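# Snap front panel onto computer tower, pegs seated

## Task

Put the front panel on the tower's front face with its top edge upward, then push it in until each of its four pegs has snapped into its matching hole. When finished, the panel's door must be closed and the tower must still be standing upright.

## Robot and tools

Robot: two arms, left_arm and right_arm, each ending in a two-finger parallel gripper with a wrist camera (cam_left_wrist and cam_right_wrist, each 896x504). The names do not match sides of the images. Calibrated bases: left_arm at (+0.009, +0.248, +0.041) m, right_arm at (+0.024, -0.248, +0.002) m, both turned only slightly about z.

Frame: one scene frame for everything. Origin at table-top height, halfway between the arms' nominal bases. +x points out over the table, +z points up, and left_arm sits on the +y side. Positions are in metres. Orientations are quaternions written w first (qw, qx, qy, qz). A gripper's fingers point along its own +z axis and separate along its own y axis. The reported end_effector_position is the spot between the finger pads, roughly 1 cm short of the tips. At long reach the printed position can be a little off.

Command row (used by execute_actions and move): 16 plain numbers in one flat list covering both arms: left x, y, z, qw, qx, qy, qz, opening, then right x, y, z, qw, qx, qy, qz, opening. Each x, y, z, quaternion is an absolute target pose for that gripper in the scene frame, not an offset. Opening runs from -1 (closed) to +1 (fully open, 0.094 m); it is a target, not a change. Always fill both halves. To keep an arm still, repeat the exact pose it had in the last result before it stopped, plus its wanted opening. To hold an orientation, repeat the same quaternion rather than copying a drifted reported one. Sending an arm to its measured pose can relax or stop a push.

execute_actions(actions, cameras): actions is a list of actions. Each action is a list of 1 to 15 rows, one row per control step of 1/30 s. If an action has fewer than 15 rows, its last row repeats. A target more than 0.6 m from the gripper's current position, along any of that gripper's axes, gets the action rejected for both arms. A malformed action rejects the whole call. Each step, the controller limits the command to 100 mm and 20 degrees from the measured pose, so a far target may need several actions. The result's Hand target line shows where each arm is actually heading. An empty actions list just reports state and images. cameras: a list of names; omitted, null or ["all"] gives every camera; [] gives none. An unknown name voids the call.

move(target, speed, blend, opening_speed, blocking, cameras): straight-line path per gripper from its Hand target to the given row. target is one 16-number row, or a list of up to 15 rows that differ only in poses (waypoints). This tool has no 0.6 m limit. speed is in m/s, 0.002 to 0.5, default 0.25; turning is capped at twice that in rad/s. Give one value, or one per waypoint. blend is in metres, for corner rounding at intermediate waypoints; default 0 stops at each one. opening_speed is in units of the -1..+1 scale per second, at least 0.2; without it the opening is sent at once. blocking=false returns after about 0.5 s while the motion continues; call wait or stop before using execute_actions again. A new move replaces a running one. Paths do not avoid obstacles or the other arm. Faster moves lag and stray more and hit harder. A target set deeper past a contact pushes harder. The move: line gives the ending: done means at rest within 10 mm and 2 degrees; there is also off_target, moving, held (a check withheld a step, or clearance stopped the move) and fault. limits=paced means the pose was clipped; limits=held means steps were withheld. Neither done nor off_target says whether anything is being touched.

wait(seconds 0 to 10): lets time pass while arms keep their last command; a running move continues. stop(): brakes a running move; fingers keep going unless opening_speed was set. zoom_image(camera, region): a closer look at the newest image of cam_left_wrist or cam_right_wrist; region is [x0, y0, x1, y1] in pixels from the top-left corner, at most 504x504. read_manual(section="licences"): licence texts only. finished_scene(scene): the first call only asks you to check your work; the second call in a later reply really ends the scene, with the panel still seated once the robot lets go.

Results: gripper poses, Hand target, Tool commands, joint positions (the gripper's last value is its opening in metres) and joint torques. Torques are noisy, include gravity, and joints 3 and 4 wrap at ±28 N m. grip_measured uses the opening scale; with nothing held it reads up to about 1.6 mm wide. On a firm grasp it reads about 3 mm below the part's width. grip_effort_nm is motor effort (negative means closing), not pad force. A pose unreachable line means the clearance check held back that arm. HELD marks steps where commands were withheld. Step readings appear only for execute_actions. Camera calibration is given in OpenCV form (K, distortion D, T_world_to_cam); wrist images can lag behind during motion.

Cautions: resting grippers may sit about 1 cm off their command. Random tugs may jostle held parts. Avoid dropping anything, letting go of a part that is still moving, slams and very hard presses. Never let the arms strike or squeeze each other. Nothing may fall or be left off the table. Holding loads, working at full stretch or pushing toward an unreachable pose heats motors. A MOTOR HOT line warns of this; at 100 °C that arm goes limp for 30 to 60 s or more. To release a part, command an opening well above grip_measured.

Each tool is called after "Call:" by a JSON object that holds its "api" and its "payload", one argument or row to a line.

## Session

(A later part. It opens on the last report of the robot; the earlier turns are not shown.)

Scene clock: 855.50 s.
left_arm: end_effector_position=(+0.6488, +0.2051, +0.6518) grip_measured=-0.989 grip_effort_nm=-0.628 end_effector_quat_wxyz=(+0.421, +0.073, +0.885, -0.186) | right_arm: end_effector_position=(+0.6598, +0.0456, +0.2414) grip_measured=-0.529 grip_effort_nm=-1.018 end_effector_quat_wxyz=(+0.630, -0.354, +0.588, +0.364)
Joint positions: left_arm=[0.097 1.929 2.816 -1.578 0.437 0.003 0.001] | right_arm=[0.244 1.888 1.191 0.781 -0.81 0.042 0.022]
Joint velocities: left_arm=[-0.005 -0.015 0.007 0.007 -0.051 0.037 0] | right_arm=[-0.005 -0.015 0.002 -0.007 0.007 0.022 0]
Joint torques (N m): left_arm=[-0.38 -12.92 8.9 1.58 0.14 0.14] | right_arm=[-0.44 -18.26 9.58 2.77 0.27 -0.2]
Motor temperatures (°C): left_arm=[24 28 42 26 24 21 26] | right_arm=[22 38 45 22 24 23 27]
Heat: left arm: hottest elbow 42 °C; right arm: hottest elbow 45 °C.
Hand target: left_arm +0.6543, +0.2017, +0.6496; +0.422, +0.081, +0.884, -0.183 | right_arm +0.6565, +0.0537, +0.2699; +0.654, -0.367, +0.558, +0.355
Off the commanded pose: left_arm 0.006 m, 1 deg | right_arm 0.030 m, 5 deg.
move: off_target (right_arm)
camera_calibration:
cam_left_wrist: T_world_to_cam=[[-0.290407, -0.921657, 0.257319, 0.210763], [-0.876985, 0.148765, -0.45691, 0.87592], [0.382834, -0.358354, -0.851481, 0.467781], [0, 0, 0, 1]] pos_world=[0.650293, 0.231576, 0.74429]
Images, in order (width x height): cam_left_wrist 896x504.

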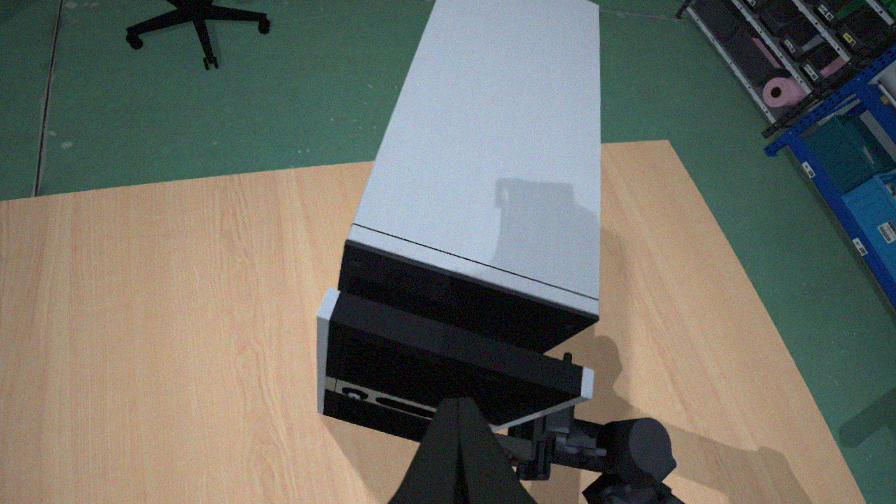

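Call:
{"api": "move", "payload": {
  "target": [
    [0.67,0.35,0.60,0.42,0.077,0.885,-0.183,-1,0.657,0.054,0.270,0.6536,-0.3678,0.5581,0.3549,-0.95],
    [0.69,0.38,0.54,0.57,0.39,0.57,-0.44,-1,0.657,0.054,0.270,0.6536,-0.3678,0.5581,0.3549,-0.95]
  ],
  "cameras": ["cam_left_wrist"]
}}

Call:
{"api": "zoom_image", "payload": {
  "camera": "cam_left_wrist",
  "region": [300, 150, 700, 375]
}}

Scene clock: 877.27 s.
left_arm: end_effector_position=(+0.6785, +0.3722, +0.5513) grip_measured=-0.989 grip_effort_nm=-0.623 end_effector_quat_wxyz=(+0.585, +0.360, +0.611, -0.394) | right_arm: end_effector_position=(+0.6598, +0.0456, +0.2414) grip_measured=-0.529 grip_effort_nm=-1.013 end_effector_quat_wxyz=(+0.630, -0.354, +0.588, +0.364)
Joint positions: left_arm=[0.489 1.987 2.285 -1.034 1.561 0.676 0.001] | right_arm=[0.244 1.888 1.191 0.781 -0.81 0.042 0.022]
Joint velocities: left_arm=[-0.005 -0.024 0.007 -0.002 0.022 0.007 -0.001] | right_arm=[-0.015 -0.005 0.012 -0.007 0.007 -0.022 0]
Joint torques (N m): left_arm=[0.67 -16.79 8.34 1.94 0.64 0.13] | right_arm=[-1.14 -18.78 9.87 2.61 0.23 -0.18]
Motor temperatures (°C): left_arm=[24 29 41 26 24 21 26] | right_arm=[22 37 44 22 24 23 28]
Heat: left arm: hottest elbow 41 °C; right arm: hottest elbow 44 °C.
Hand target: left_arm +0.6851, +0.3806, +0.5383; +0.587, +0.358, +0.612, -0.392 | right_arm +0.6565, +0.0537, +0.2698; +0.654, -0.367, +0.558, +0.355
Off the commanded pose: left_arm 0.018 m, 8 deg | right_arm 0.030 m, 5 deg.
joint sent to its limit (left arm) — joint 5 (wrist yaw), upper limit. The joint targets are off in position and orientation.
move: off_target (left_arm, right_arm)
camera_calibration:
cam_left_wrist: T_world_to_cam=[[-0.899849, -0.433346, 0.0498284, 0.745467], [-0.226769, 0.367161, -0.902091, 0.554127], [0.372622, -0.823046, -0.428659, 0.37748], [0, 0, 0, 1]] pos_world=[0.655809, 0.430274, 0.624538]
Images, in order (width x height): cam_left_wrist 896x504.

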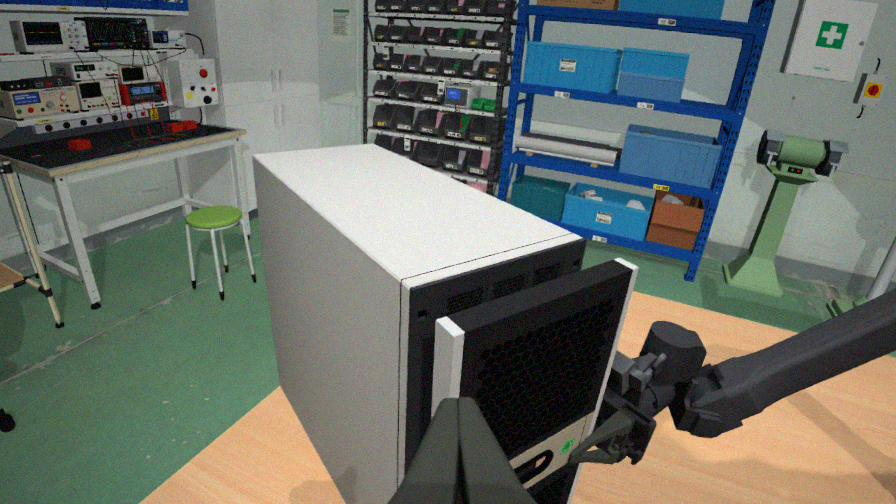

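Scaled by 1.260 from the camera's 896x504 image, which has a finer 1280x720 frame.

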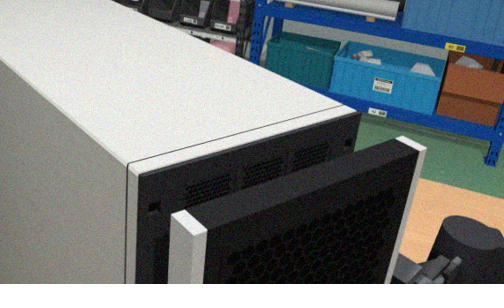

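Call:
{"api": "move", "payload": {
  "target": [
    [0.69,0.38,0.54,0.57,0.39,0.57,-0.44,-1,0.658,0.056,0.278,0.6497,-0.3704,0.5622,0.3529,-0.95]
  ],
  "cameras": ["cam_left_wrist"],
  "speed": 0.08
}}

Call:
{"api": "zoom_image", "payload": {
  "camera": "cam_left_wrist",
  "region": [300, 150, 700, 375]
}}

Scene clock: 899.13 s.
left_arm: end_effector_position=(+0.6801, +0.3730, +0.5492) grip_measured=-0.989 grip_effort_nm=-0.628 end_effector_quat_wxyz=(+0.585, +0.360, +0.611, -0.393) | right_arm: end_effector_position=(+0.6595, +0.0470, +0.2375) grip_measured=-0.529 grip_effort_nm=-1.013 end_effector_quat_wxyz=(+0.625, -0.356, +0.593, +0.362)
Joint positions: left_arm=[0.489 1.991 2.285 -1.028 1.561 0.676 0.001] | right_arm=[0.246 1.888 1.191 0.76 -0.809 0.03 0.022]
Joint velocities: left_arm=[0.005 0.005 0.017 -0.007 0.022 0.007 0.001] | right_arm=[-0.015 0.005 -0.007 -0.007 0.007 0.022 0]
Joint torques (N m): left_arm=[0.15 -16.03 9.96 1.84 0.65 0] | right_arm=[-0.26 -19.96 10.7 1.73 0.2 -0.19]
Motor temperatures (°C): left_arm=[24 30 40 26 25 21 26] | right_arm=[22 37 44 22 24 23 28]
Heat: left arm: hottest elbow 40 °C; right arm: hottest elbow 44 °C.
Hand target: left_arm +0.6891, +0.3795, +0.5394; +0.586, +0.359, +0.611, -0.393 | right_arm +0.6569, +0.0555, +0.2776; +0.650, -0.370, +0.562, +0.353
Off the commanded pose: left_arm 0.015 m, 8 deg | right_arm 0.041 m, 5 deg.
joint sent to its limit (left arm) — joint 5 (wrist yaw), upper limit. The joint targets are off in orientation, not in position.
move: off_target (left_arm, right_arm)
camera_calibration:
cam_left_wrist: T_world_to_cam=[[-0.899968, -0.433397, 0.0471613, 0.74887], [-0.224589, 0.368192, -0.902217, 0.550509], [0.373653, -0.822558, -0.428697, 0.375735], [0, 0, 0, 1]] pos_world=[0.657203, 0.430929, 0.622437]
Images, in order (width x height): cam_left_wrist 896x504.

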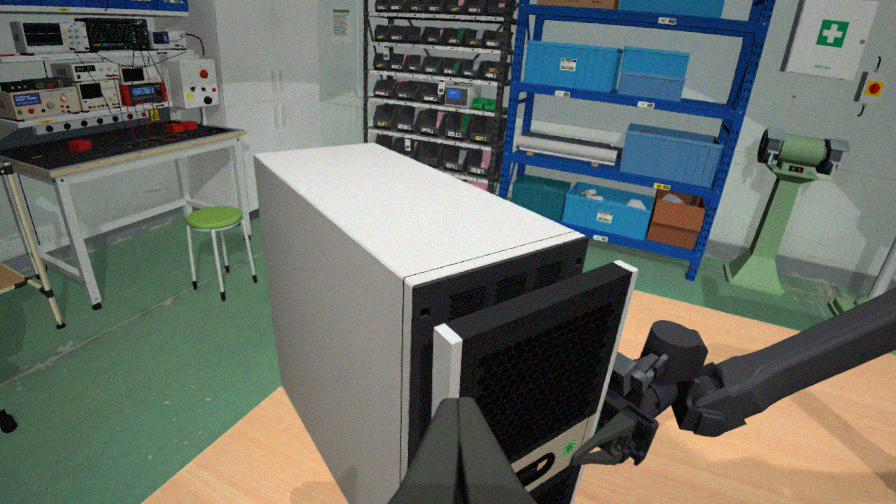

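Scaled by 1.260 from the camera's 896x504 image, which has a finer 1280x720 frame.

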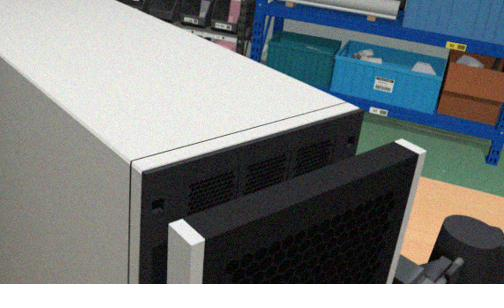

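Call:
{"api": "move", "payload": {
  "target": [0.69,0.38,0.54,0.57,0.39,0.57,-0.44,-1,0.656,0.057,0.290,0.6497,-0.3704,0.5622,0.3529,-0.95],
  "speed": 0.03
}}

Call:
{"api": "zoom_image", "payload": {
  "camera": "cam_left_wrist",
  "region": [300, 150, 700, 375]
}}

Scene clock: 924.90 s.
left_arm: end_effector_position=(+0.6802, +0.3730, +0.5489) grip_measured=-0.989 grip_effort_nm=-0.623 end_effector_quat_wxyz=(+0.585, +0.360, +0.611, -0.393) | right_arm: end_effector_position=(+0.6591, +0.0484, +0.2349) grip_measured=-0.529 grip_effort_nm=-1.013 end_effector_quat_wxyz=(+0.618, -0.354, +0.600, +0.364)
Joint positions: left_arm=[0.489 1.992 2.285 -1.028 1.561 0.676 0.001] | right_arm=[0.249 1.885 1.191 0.736 -0.806 0.029 0.022]
Joint velocities: left_arm=[-0.015 -0.005 -0.002 -0.002 -0.051 -0.007 0] | right_arm=[-0.005 -0.005 -0.007 -0.022 -0.007 -0.007 0]
Joint torques (N m): left_arm=[0.21 -15.79 9.95 1.98 0.63 -0.02] | right_arm=[-0.03 -21.07 10.97 1.62 0.17 -0.2]
Motor temperatures (°C): left_arm=[24 32 40 26 25 21 26] | right_arm=[22 37 44 22 24 23 28]
Heat: left arm: hottest elbow 40 °C; right arm: hottest elbow 44 °C.
Hand target: left_arm +0.6893, +0.3796, +0.5393; +0.586, +0.359, +0.611, -0.393 | right_arm +0.6544, +0.0564, +0.2891; +0.650, -0.370, +0.562, +0.354
Off the commanded pose: left_arm 0.015 m, 8 deg | right_arm 0.056 m, 6 deg.
joint sent to its limit (left arm) — joint 5 (wrist yaw), upper limit. The joint targets are off in orientation, not in position.
move: off_target (left_arm, right_arm)
camera_calibration:
cam_left_wrist: T_world_to_cam=[[-0.899968, -0.433397, 0.0471613, 0.749044], [-0.224589, 0.368192, -0.902217, 0.550316], [0.373653, -0.822558, -0.428697, 0.375641], [0, 0, 0, 1]] pos_world=[0.657351, 0.430998, 0.622215]
cam_right_wrist: T_world_to_cam=[[0.866857, -0.498527, -0.00542611, -0.547354], [-0.20255, -0.342215, -0.91753, 0.40503], [0.455556, 0.796467, -0.397629, -0.158428], [0, 0, 0, 1]] pos_world=[0.62869, -0.00808032, 0.305662]

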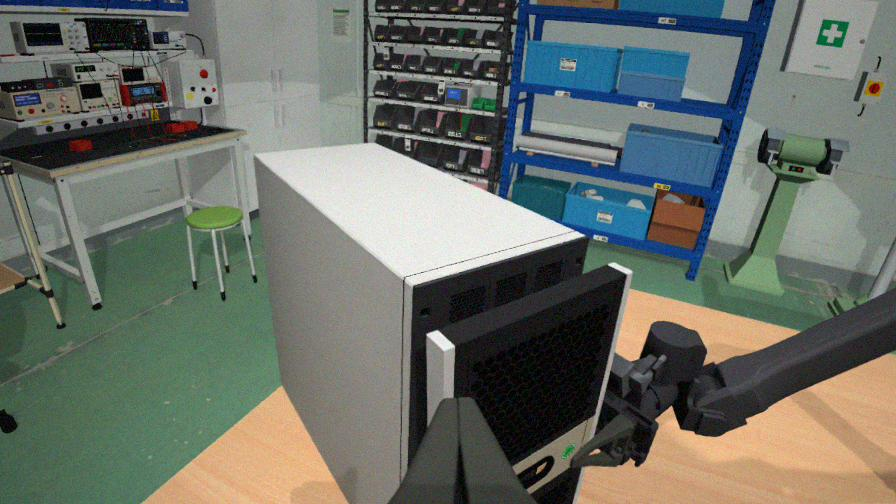

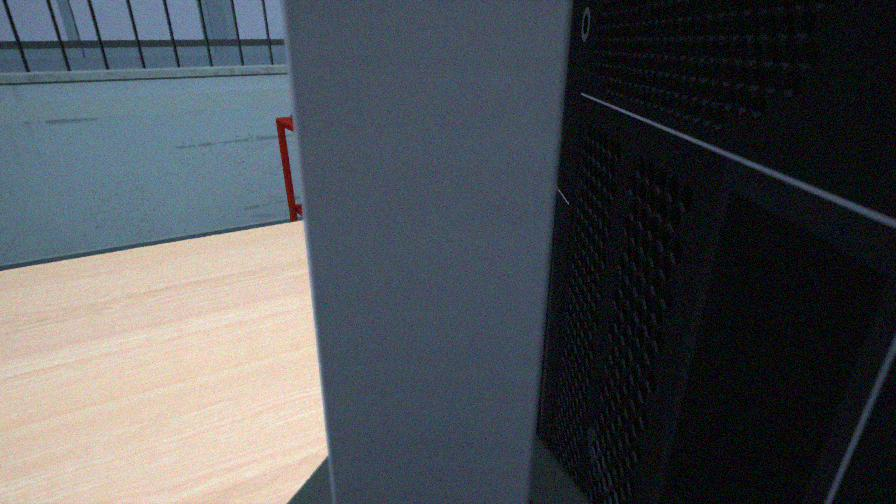

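Scaled by 1.260 from the camera's 896x504 image, which has a finer 1280x720 frame.

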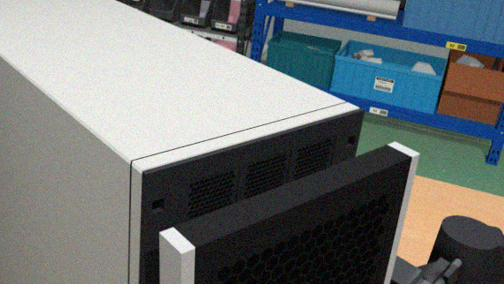

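Call:
{"api": "move", "payload": {
  "target": [0.69,0.38,0.54,0.57,0.39,0.57,-0.44,-1,0.656,0.057,0.308,0.6497,-0.3704,0.5622,0.3529,-0.95],
  "speed": 0.03
}}

Call:
{"api": "zoom_image", "payload": {
  "camera": "cam_left_wrist",
  "region": [300, 150, 700, 375]
}}

Scene clock: 933.30 s.
left_arm: end_effector_position=(+0.6802, +0.3730, +0.5489) grip_measured=-0.989 grip_effort_nm=-0.623 end_effector_quat_wxyz=(+0.585, +0.360, +0.611, -0.393) | right_arm: end_effector_position=(+0.6564, +0.0477, +0.2462) grip_measured=-0.529 grip_effort_nm=-1.013 end_effector_quat_wxyz=(+0.614, -0.353, +0.604, +0.365)
Joint positions: left_arm=[0.489 1.992 2.285 -1.028 1.561 0.676 0.001] | right_arm=[0.249 1.856 1.191 0.694 -0.805 0.029 0.022]
Joint velocities: left_arm=[-0.015 -0.005 -0.007 -0.002 -0.037 -0.007 0.001] | right_arm=[-0.005 -0.015 0.007 -0.012 -0.007 -0.051 0]
Joint torques (N m): left_arm=[0.21 -16.32 10.07 1.8 0.65 -0.01] | right_arm=[-0.62 -21.07 12.51 1.59 0.19 -0.14]
Motor temperatures (°C): left_arm=[24 32 40 26 25 21 26] | right_arm=[22 38 44 22 24 23 28]
Heat: left arm: hottest elbow 40 °C; right arm: hottest elbow 44 °C.
Hand target: left_arm +0.6892, +0.3795, +0.5395; +0.586, +0.359, +0.611, -0.393 | right_arm +0.6535, +0.0559, +0.3069; +0.650, -0.369, +0.562, +0.354
Off the commanded pose: left_arm 0.015 m, 8 deg | right_arm 0.062 m, 7 deg.
joint sent to its limit (left arm) — joint 5 (wrist yaw), upper limit. The joint targets are off in orientation, not in position.
move: off_target (left_arm, right_arm)
camera_calibration:
cam_left_wrist: T_world_to_cam=[[-0.899968, -0.433397, 0.0471613, 0.749044], [-0.224589, 0.368192, -0.902217, 0.550316], [0.373653, -0.822558, -0.428697, 0.375641], [0, 0, 0, 1]] pos_world=[0.657351, 0.430998, 0.622215]
cam_right_wrist: T_world_to_cam=[[0.866547, -0.498889, -0.0143694, -0.542904], [-0.213826, -0.345083, -0.913891, 0.421241], [0.450971, 0.795002, -0.405706, -0.147017], [0, 0, 0, 1]] pos_world=[0.626825, -0.00860658, 0.317522]

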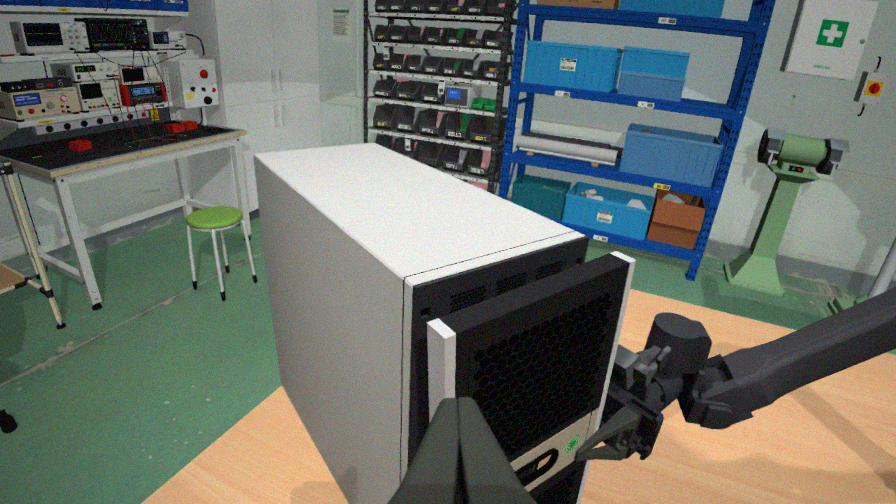

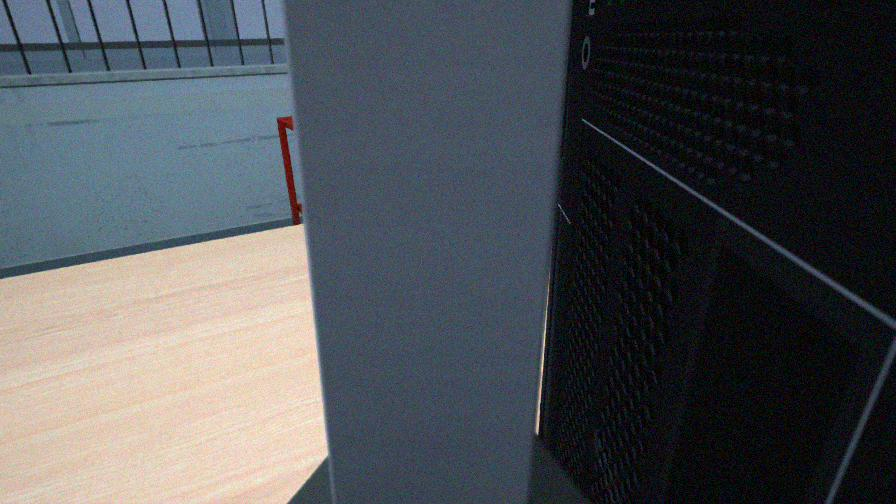

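Scaled by 1.260 from the camera's 896x504 image, which has a finer 1280x720 frame.

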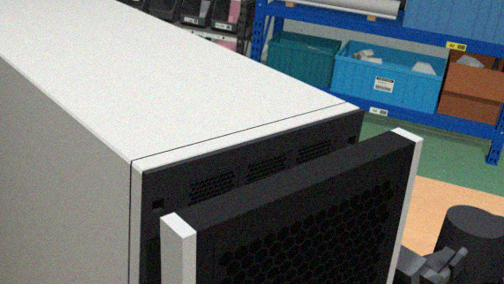

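Call:
{"api": "move", "payload": {
  "target": [0.69,0.38,0.54,0.57,0.39,0.57,-0.44,-1,0.656,0.058,0.316,0.6466,-0.3725,0.5655,0.3513,-0.95],
  "speed": 0.03
}}

Call:
{"api": "zoom_image", "payload": {
  "camera": "cam_left_wrist",
  "region": [300, 150, 700, 375]
}}

Call:
{"api": "move", "payload": {
  "target": [0.65,0.2,0.65,0.42,0.077,0.885,-0.183,-1,0.656,0.058,0.316,0.6466,-0.3725,0.5655,0.3513,-0.95]
}}

Call:
{"api": "zoom_image", "payload": {
  "camera": "cam_left_wrist",
  "region": [250, 180, 650, 405]
}}

Scene clock: 951.50 s.
left_arm: end_effector_position=(+0.6802, +0.3730, +0.5489) grip_measured=-0.989 grip_effort_nm=-0.632 end_effector_quat_wxyz=(+0.585, +0.360, +0.611, -0.393) | right_arm: end_effector_position=(+0.6544, +0.0479, +0.2497) grip_measured=-0.529 grip_effort_nm=-1.013 end_effector_quat_wxyz=(+0.607, -0.354, +0.611, +0.365)
Joint positions: left_arm=[0.489 1.992 2.285 -1.028 1.561 0.676 0.001] | right_arm=[0.25 1.839 1.191 0.654 -0.805 0.02 0.022]
Joint velocities: left_arm=[-0.005 -0.015 0.007 0.002 0.022 -0.007 0] | right_arm=[-0.015 0.005 -0.017 -0.017 -0.022 0.051 -0.001]
Joint torques (N m): left_arm=[0.38 -16.09 10.03 1.84 0.64 0] | right_arm=[0.09 -20.66 13.24 1.74 0.15 -0.18]
Motor temperatures (°C): left_arm=[24 32 40 26 25 21 26] | right_arm=[22 38 45 22 24 23 28]
Heat: left arm: hottest elbow 40 °C; right arm: hottest elbow 45 °C.
Hand target: left_arm +0.6892, +0.3795, +0.5395; +0.586, +0.359, +0.611, -0.393 | right_arm +0.6525, +0.0566, +0.3151; +0.647, -0.371, +0.565, +0.352
Off the commanded pose: left_arm 0.015 m, 8 deg | right_arm 0.067 m, 7 deg.
joint sent to its limit (left arm) — joint 5 (wrist yaw), upper limit. The joint targets are off in orientation, not in position.
move: off_target (left_arm, right_arm)
camera_calibration:
cam_left_wrist: T_world_to_cam=[[-0.899968, -0.433397, 0.0471613, 0.749044], [-0.224589, 0.368192, -0.902217, 0.550316], [0.373653, -0.822558, -0.428697, 0.375641], [0, 0, 0, 1]] pos_world=[0.657351, 0.430998, 0.622215]
cam_right_wrist: T_world_to_cam=[[0.866419, -0.49885, -0.0216144, -0.539122], [-0.226949, -0.354875, -0.90695, 0.431419], [0.444761, 0.790704, -0.420684, -0.13681], [0, 0, 0, 1]] pos_world=[0.625864, -0.0076648, 0.322069]

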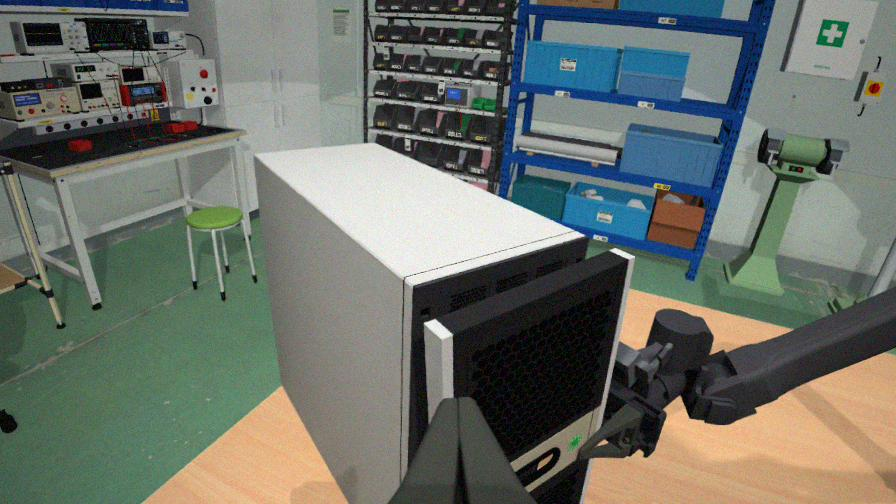

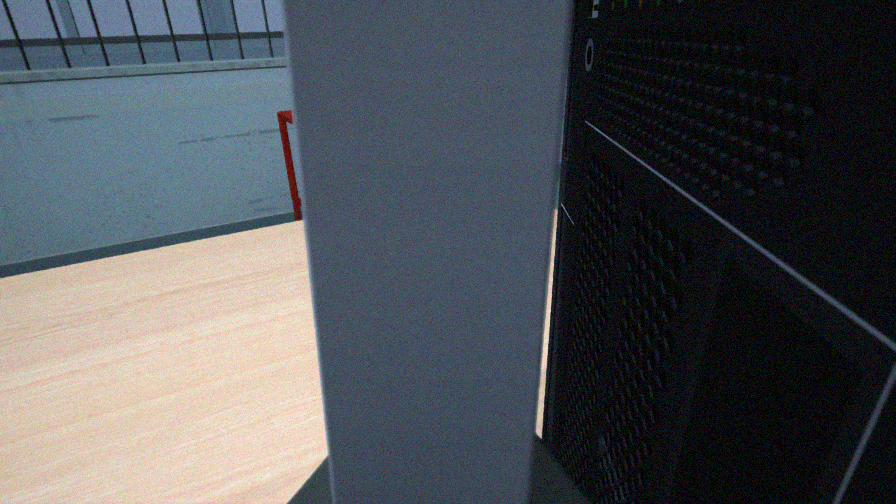

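Scaled by 1.260 from the camera's 896x504 image, which has a finer 1280x720 frame.

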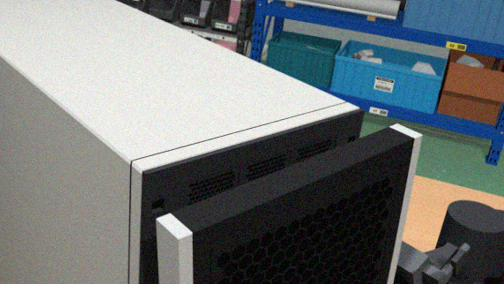

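Scene clock: 955.30 s.
left_arm: end_effector_position=(+0.6492, +0.1977, +0.6530) grip_measured=-0.989 grip_effort_nm=-0.628 end_effector_quat_wxyz=(+0.422, +0.085, +0.885, -0.180) | right_arm: end_effector_position=(+0.6538, +0.0476, +0.2538) grip_measured=-0.529 grip_effort_nm=-1.013 end_effector_quat_wxyz=(+0.610, -0.354, +0.609, +0.364)
Joint positions: left_arm=[0.082 1.962 2.883 -1.611 0.427 0.021 0.001] | right_arm=[0.25 1.833 1.191 0.654 -0.804 0.02 0.022]
Joint velocities: left_arm=[-0.005 -0.005 0.007 -0.007 0.007 -0.081 -0.001] | right_arm=[0.015 0.005 -0.007 -0.017 0.007 0.022 0.001]
Joint torques (N m): left_arm=[0.09 -13.16 8.51 1.69 0.12 -0.04] | right_arm=[-0.44 -20.07 13.38 1.7 0.16 -0.22]
Motor temperatures (°C): left_arm=[24 32 40 26 25 21 26] | right_arm=[22 38 45 22 24 23 28]
Heat: left arm: hottest elbow 40 °C; right arm: hottest elbow 45 °C.
Hand target: left_arm +0.6541, +0.1988, +0.6511; +0.422, +0.080, +0.884, -0.181 | right_arm +0.6529, +0.0566, +0.3152; +0.647, -0.371, +0.565, +0.352
Off the commanded pose: left_arm 0.004 m, 1 deg | right_arm 0.063 m, 7 deg.
elbow stopped short (left arm): the move would have taken joint 3 (elbow) straighter than the controller allows.
move: off_target (right_arm)
camera_calibration:
cam_left_wrist: T_world_to_cam=[[-0.307599, -0.921517, 0.237042, 0.228159], [-0.870718, 0.172144, -0.46067, 0.87172], [0.38371, -0.348098, -0.855333, 0.465914], [0, 0, 0, 1]] pos_world=[0.650428, 0.222375, 0.746003]
cam_right_wrist: T_world_to_cam=[[0.866343, -0.49915, -0.0172925, -0.539617], [-0.22173, -0.353358, -0.908831, 0.431861], [0.447532, 0.791194, -0.416806, -0.137464], [0, 0, 0, 1]] pos_world=[0.62477, -0.00798736, 0.325861]

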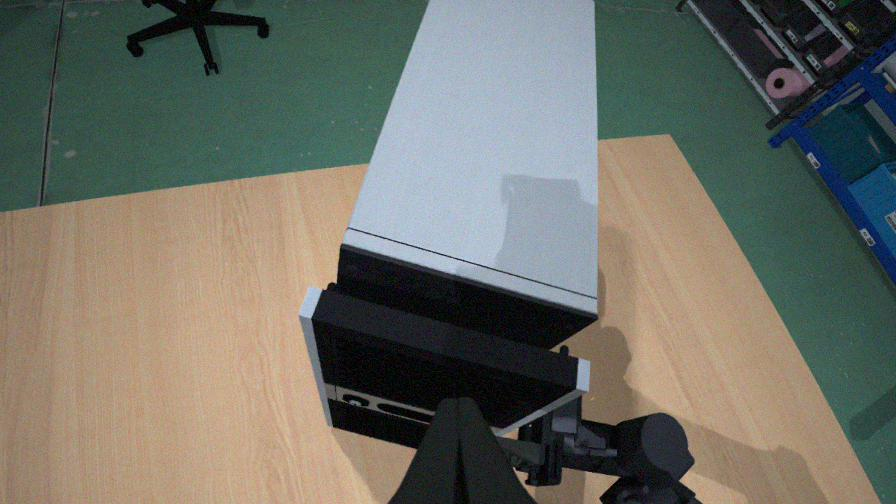

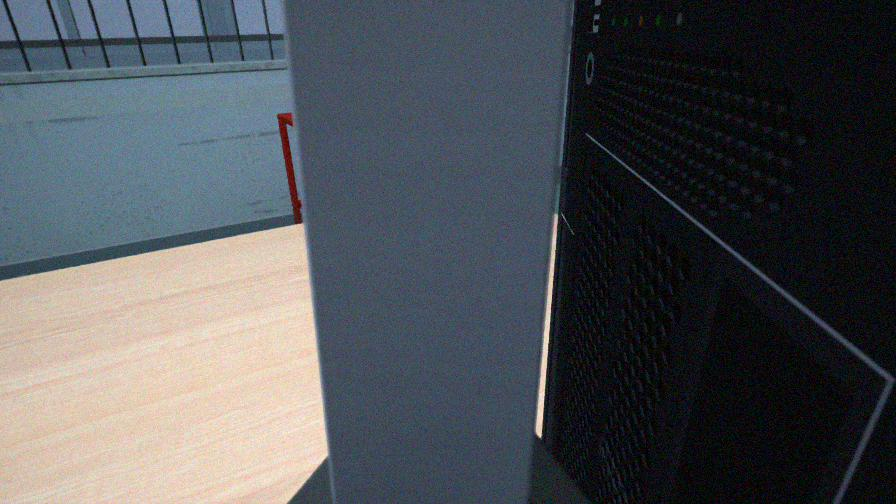

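Scaled by 1.260 from the camera's 896x504 image, which has a finer 1280x720 frame.

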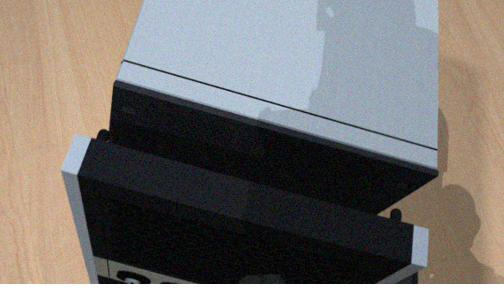

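Call:
{"api": "move", "payload": {
  "target": [0.65,0.2,0.65,0.42,0.077,0.885,-0.183,-1,0.652,0.048,0.311,0.6466,-0.3725,0.5655,0.3513,-0.95],
  "speed": 0.03
}}

Call:
{"api": "zoom_image", "payload": {
  "camera": "cam_left_wrist",
  "region": [250, 180, 650, 405]
}}

Call:
{"api": "move", "payload": {
  "target": [0.69,0.38,0.54,0.57,0.39,0.57,-0.44,-1,0.652,0.048,0.311,0.6466,-0.3725,0.5655,0.3513,-0.95]
}}

Call:
{"api": "zoom_image", "payload": {
  "camera": "cam_left_wrist",
  "region": [300, 150, 700, 375]
}}

Scene clock: 978.30 s.
left_arm: end_effector_position=(+0.6527, +0.1978, +0.6411) grip_measured=-0.989 grip_effort_nm=-0.613 end_effector_quat_wxyz=(+0.410, +0.082, +0.890, -0.182) | right_arm: end_effector_position=(+0.6524, +0.0486, +0.2538) grip_measured=-0.529 grip_effort_nm=-1.023 end_effector_quat_wxyz=(+0.608, -0.357, +0.607, +0.367)
Joint positions: left_arm=[0.082 1.939 2.809 -1.587 0.427 0.02 0.001] | right_arm=[0.25 1.833 1.191 0.654 -0.813 0.02 0.022]
Joint velocities: left_arm=[-0.005 -0.005 -0.002 -0.017 -0.081 -0.007 -0.001] | right_arm=[0.005 -0.005 0.002 0.012 -0.007 -0.007 0]
Joint torques (N m): left_arm=[0.09 -15.38 6.16 2.47 0.32 -0.07] | right_arm=[-1.67 -20.66 11.54 2.35 -0.1 -0.2]
Motor temperatures (°C): left_arm=[24 30 39 26 25 21 26] | right_arm=[22 37 46 22 24 23 28]
Heat: left arm: hottest elbow 39 °C; right arm: hottest elbow 46 °C.
Hand target: left_arm +0.6497, +0.2000, +0.6499; +0.420, +0.077, +0.886, -0.183 | right_arm +0.6503, +0.0479, +0.3100; +0.647, -0.372, +0.565, +0.352
Off the commanded pose: left_arm 0.010 m, 1 deg | right_arm 0.057 m, 7 deg.
move: off_target (right_arm)
camera_calibration:
cam_left_wrist: T_world_to_cam=[[-0.300506, -0.921316, 0.246725, 0.221284], [-0.882849, 0.170799, -0.437499, 0.86258], [0.360934, -0.349292, -0.864709, 0.475542], [0, 0, 0, 1]] pos_world=[0.656386, 0.222648, 0.733986]
cam_right_wrist: T_world_to_cam=[[0.870689, -0.491531, -0.0172242, -0.54118], [-0.218599, -0.355375, -0.908803, 0.429922], [0.440584, 0.795051, -0.416869, -0.13323], [0, 0, 0, 1]] pos_world=[0.623879, -0.00729908, 0.325853]

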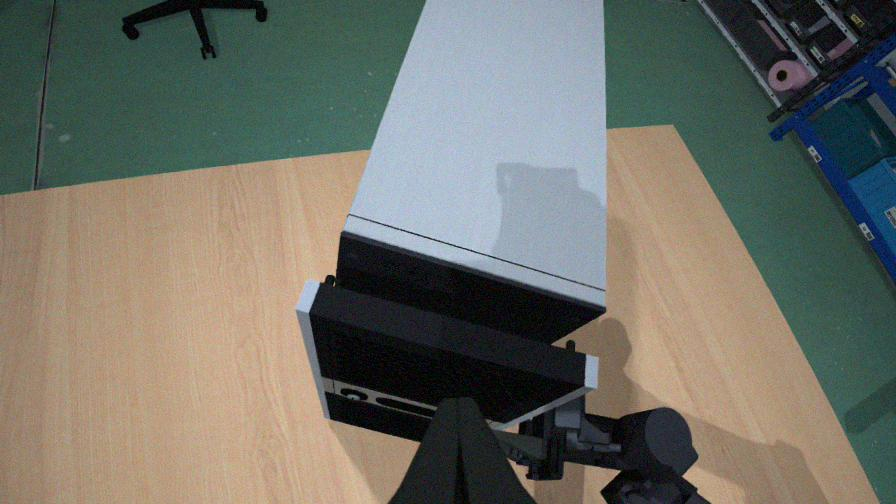

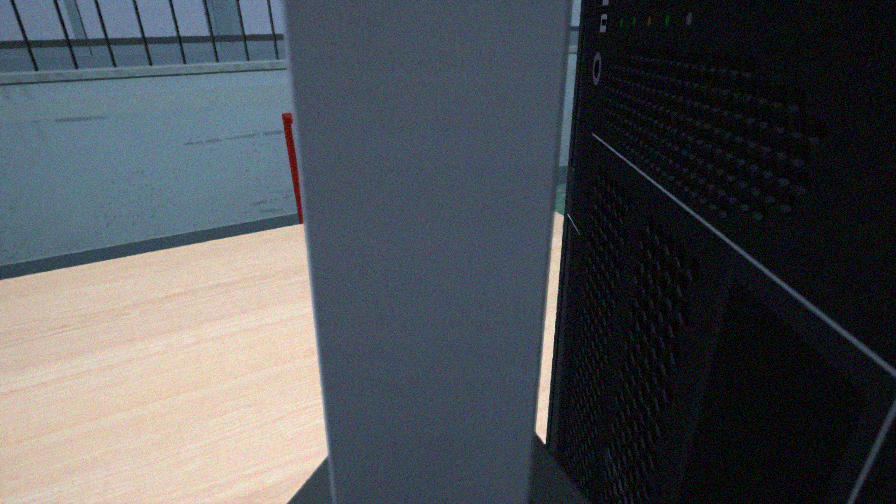

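Scaled by 1.260 from the camera's 896x504 image, which has a finer 1280x720 frame.

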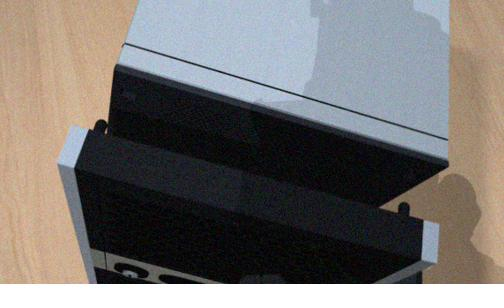

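Scene clock: 981.33 s.
left_arm: end_effector_position=(+0.6790, +0.3758, +0.5425) grip_measured=-0.989 grip_effort_nm=-0.623 end_effector_quat_wxyz=(+0.583, +0.353, +0.615, -0.397) | right_arm: end_effector_position=(+0.6524, +0.0486, +0.2538) grip_measured=-0.529 grip_effort_nm=-1.023 end_effector_quat_wxyz=(+0.608, -0.357, +0.607, +0.367)
Joint positions: left_arm=[0.493 1.943 2.163 -0.783 1.561 0.485 0.001] | right_arm=[0.25 1.833 1.191 0.654 -0.813 0.02 0.022]
Joint velocities: left_arm=[-0.005 -0.024 -0.002 -0.007 0.007 0.037 -0.001] | right_arm=[-0.015 -0.005 -0.002 -0.007 0.022 -0.051 0]
Joint torques (N m): left_arm=[0.09 -16.5 10.14 2.03 0.53 0.11] | right_arm=[-1.55 -20.13 11.45 2.39 -0.07 -0.2]
Motor temperatures (°C): left_arm=[24 31 39 26 25 21 26] | right_arm=[22 37 46 22 24 23 28]
Heat: left arm: hottest elbow 39 °C; right arm: hottest elbow 46 °C.
Hand target: left_arm +0.6852, +0.3808, +0.5383; +0.587, +0.358, +0.611, -0.392 | right_arm +0.6504, +0.0477, +0.3100; +0.647, -0.372, +0.566, +0.352
Off the commanded pose: left_arm 0.012 m, 8 deg | right_arm 0.057 m, 7 deg.
joint sent to its limit (left arm) — joint 5 (wrist yaw), upper limit. The joint targets are off in position and orientation.
move: off_target (left_arm, right_arm)
camera_calibration:
cam_left_wrist: T_world_to_cam=[[-0.89656, -0.437945, 0.0662091, 0.738526], [-0.241642, 0.358358, -0.90177, 0.558254], [0.3712, -0.82449, -0.427115, 0.377148], [0, 0, 0, 1]] pos_world=[0.657033, 0.434335, 0.615605]
cam_right_wrist: T_world_to_cam=[[0.870689, -0.491531, -0.0172242, -0.54118], [-0.218599, -0.355375, -0.908803, 0.429922], [0.440584, 0.795051, -0.416869, -0.13323], [0, 0, 0, 1]] pos_world=[0.623879, -0.00729908, 0.325853]

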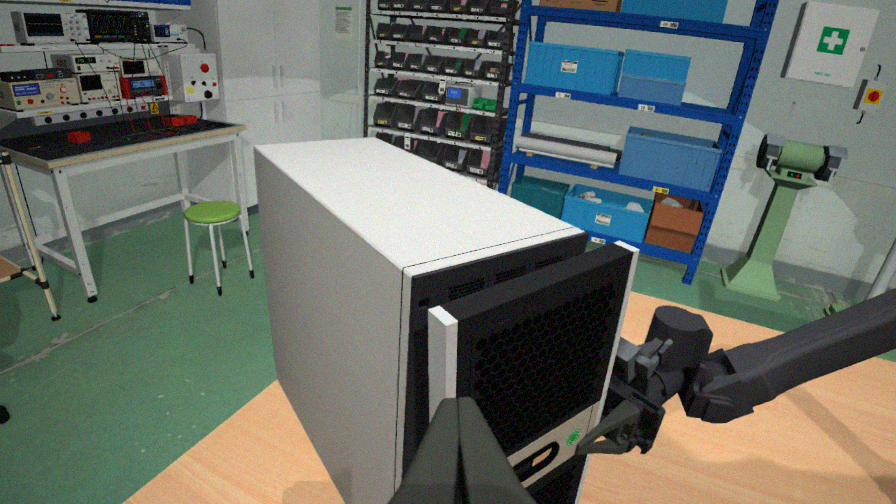

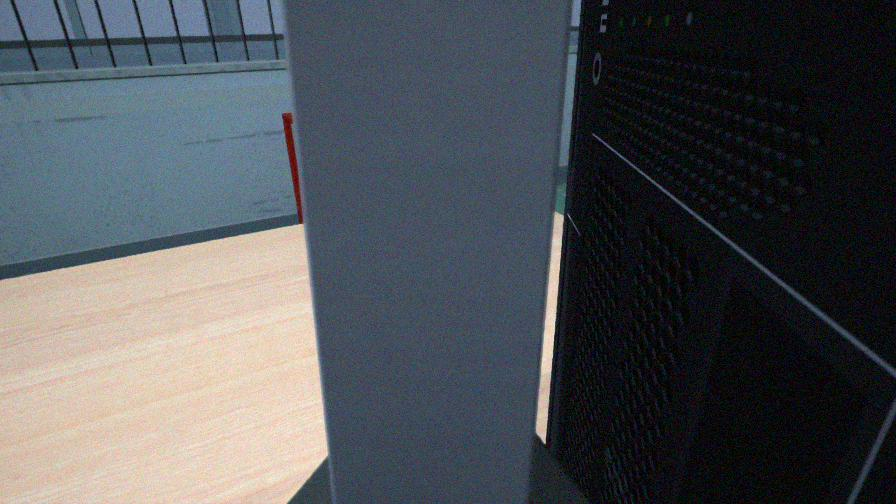

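Scaled by 1.260 from the camera's 896x504 image, which has a finer 1280x720 frame.

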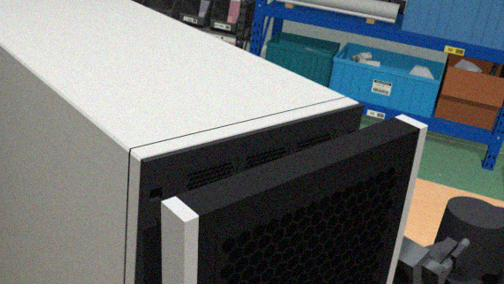

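Call:
{"api": "move", "payload": {
  "target": [0.50,0.22,0.49,0.689,0.159,0.689,-0.159,-1,0.652,0.048,0.311,0.6466,-0.3725,0.5655,0.3513,-0.95]
}}

Call:
{"api": "zoom_image", "payload": {
  "camera": "cam_left_wrist",
  "region": [250, 100, 650, 325]
}}

Scene clock: 1006.13 s.
left_arm: end_effector_position=(+0.5005, +0.2206, +0.4879) grip_measured=-0.989 grip_effort_nm=-0.618 end_effector_quat_wxyz=(+0.683, +0.161, +0.696, -0.153) | right_arm: end_effector_position=(+0.6524, +0.0486, +0.2538) grip_measured=-0.529 grip_effort_nm=-1.018 end_effector_quat_wxyz=(+0.608, -0.357, +0.607, +0.367)
Joint positions: left_arm=[0.189 1.031 0.931 0.075 0.588 0.021 0.001] | right_arm=[0.25 1.833 1.191 0.654 -0.813 0.02 0.022]
Joint velocities: left_arm=[-0.005 0.005 -0.002 -0.002 0.051 -0.095 0] | right_arm=[0.015 -0.015 0.007 -0.007 -0.051 0.037 0]
Joint torques (N m): left_arm=[-0.73 -5.25 9.28 2.7 -0.1 -0.06] | right_arm=[-1.55 -20.89 11.48 2.33 -0.11 -0.22]
Motor temperatures (°C): left_arm=[24 31 41 26 25 21 26] | right_arm=[22 37 46 22 24 23 28]
Heat: left arm: hottest elbow 41 °C; right arm: hottest elbow 46 °C.
Hand target: left_arm +0.4998, +0.2172, +0.4915; +0.687, +0.160, +0.691, -0.157 | right_arm +0.6504, +0.0477, +0.3100; +0.647, -0.372, +0.566, +0.352
Off the commanded pose: left_arm 0.002 m, 1 deg | right_arm 0.057 m, 7 deg.
move: off_target (right_arm)
camera_calibration:
cam_left_wrist: T_world_to_cam=[[-0.431238, -0.902053, -0.0182644, 0.424837], [-0.39143, 0.205291, -0.897016, 0.62788], [0.812906, -0.379678, -0.44162, -0.0199946], [0, 0, 0, 1]] pos_world=[0.445231, 0.246736, 0.562148]
cam_right_wrist: T_world_to_cam=[[0.870689, -0.491531, -0.0172242, -0.54118], [-0.218599, -0.355375, -0.908803, 0.429922], [0.440584, 0.795051, -0.416869, -0.13323], [0, 0, 0, 1]] pos_world=[0.623879, -0.00729908, 0.325853]

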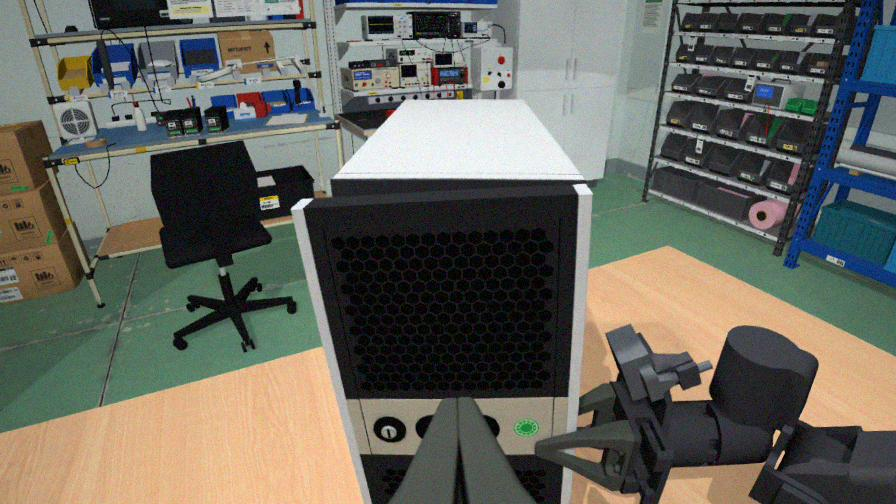

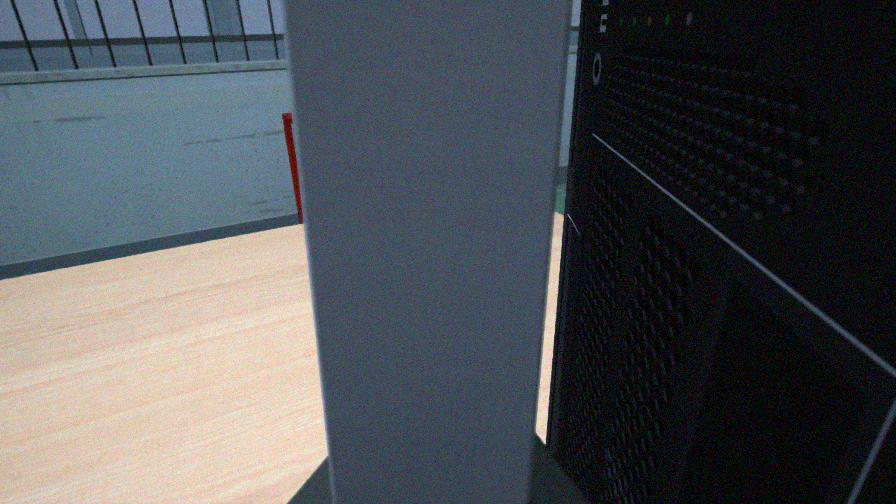

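Scaled by 1.260 from the camera's 896x504 image, which has a finer 1280x720 frame.

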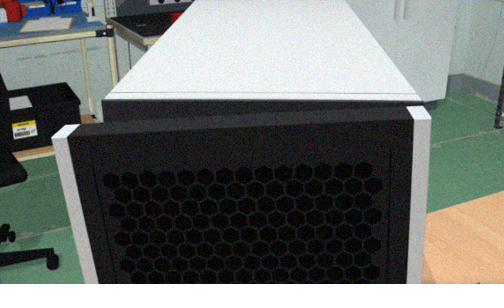

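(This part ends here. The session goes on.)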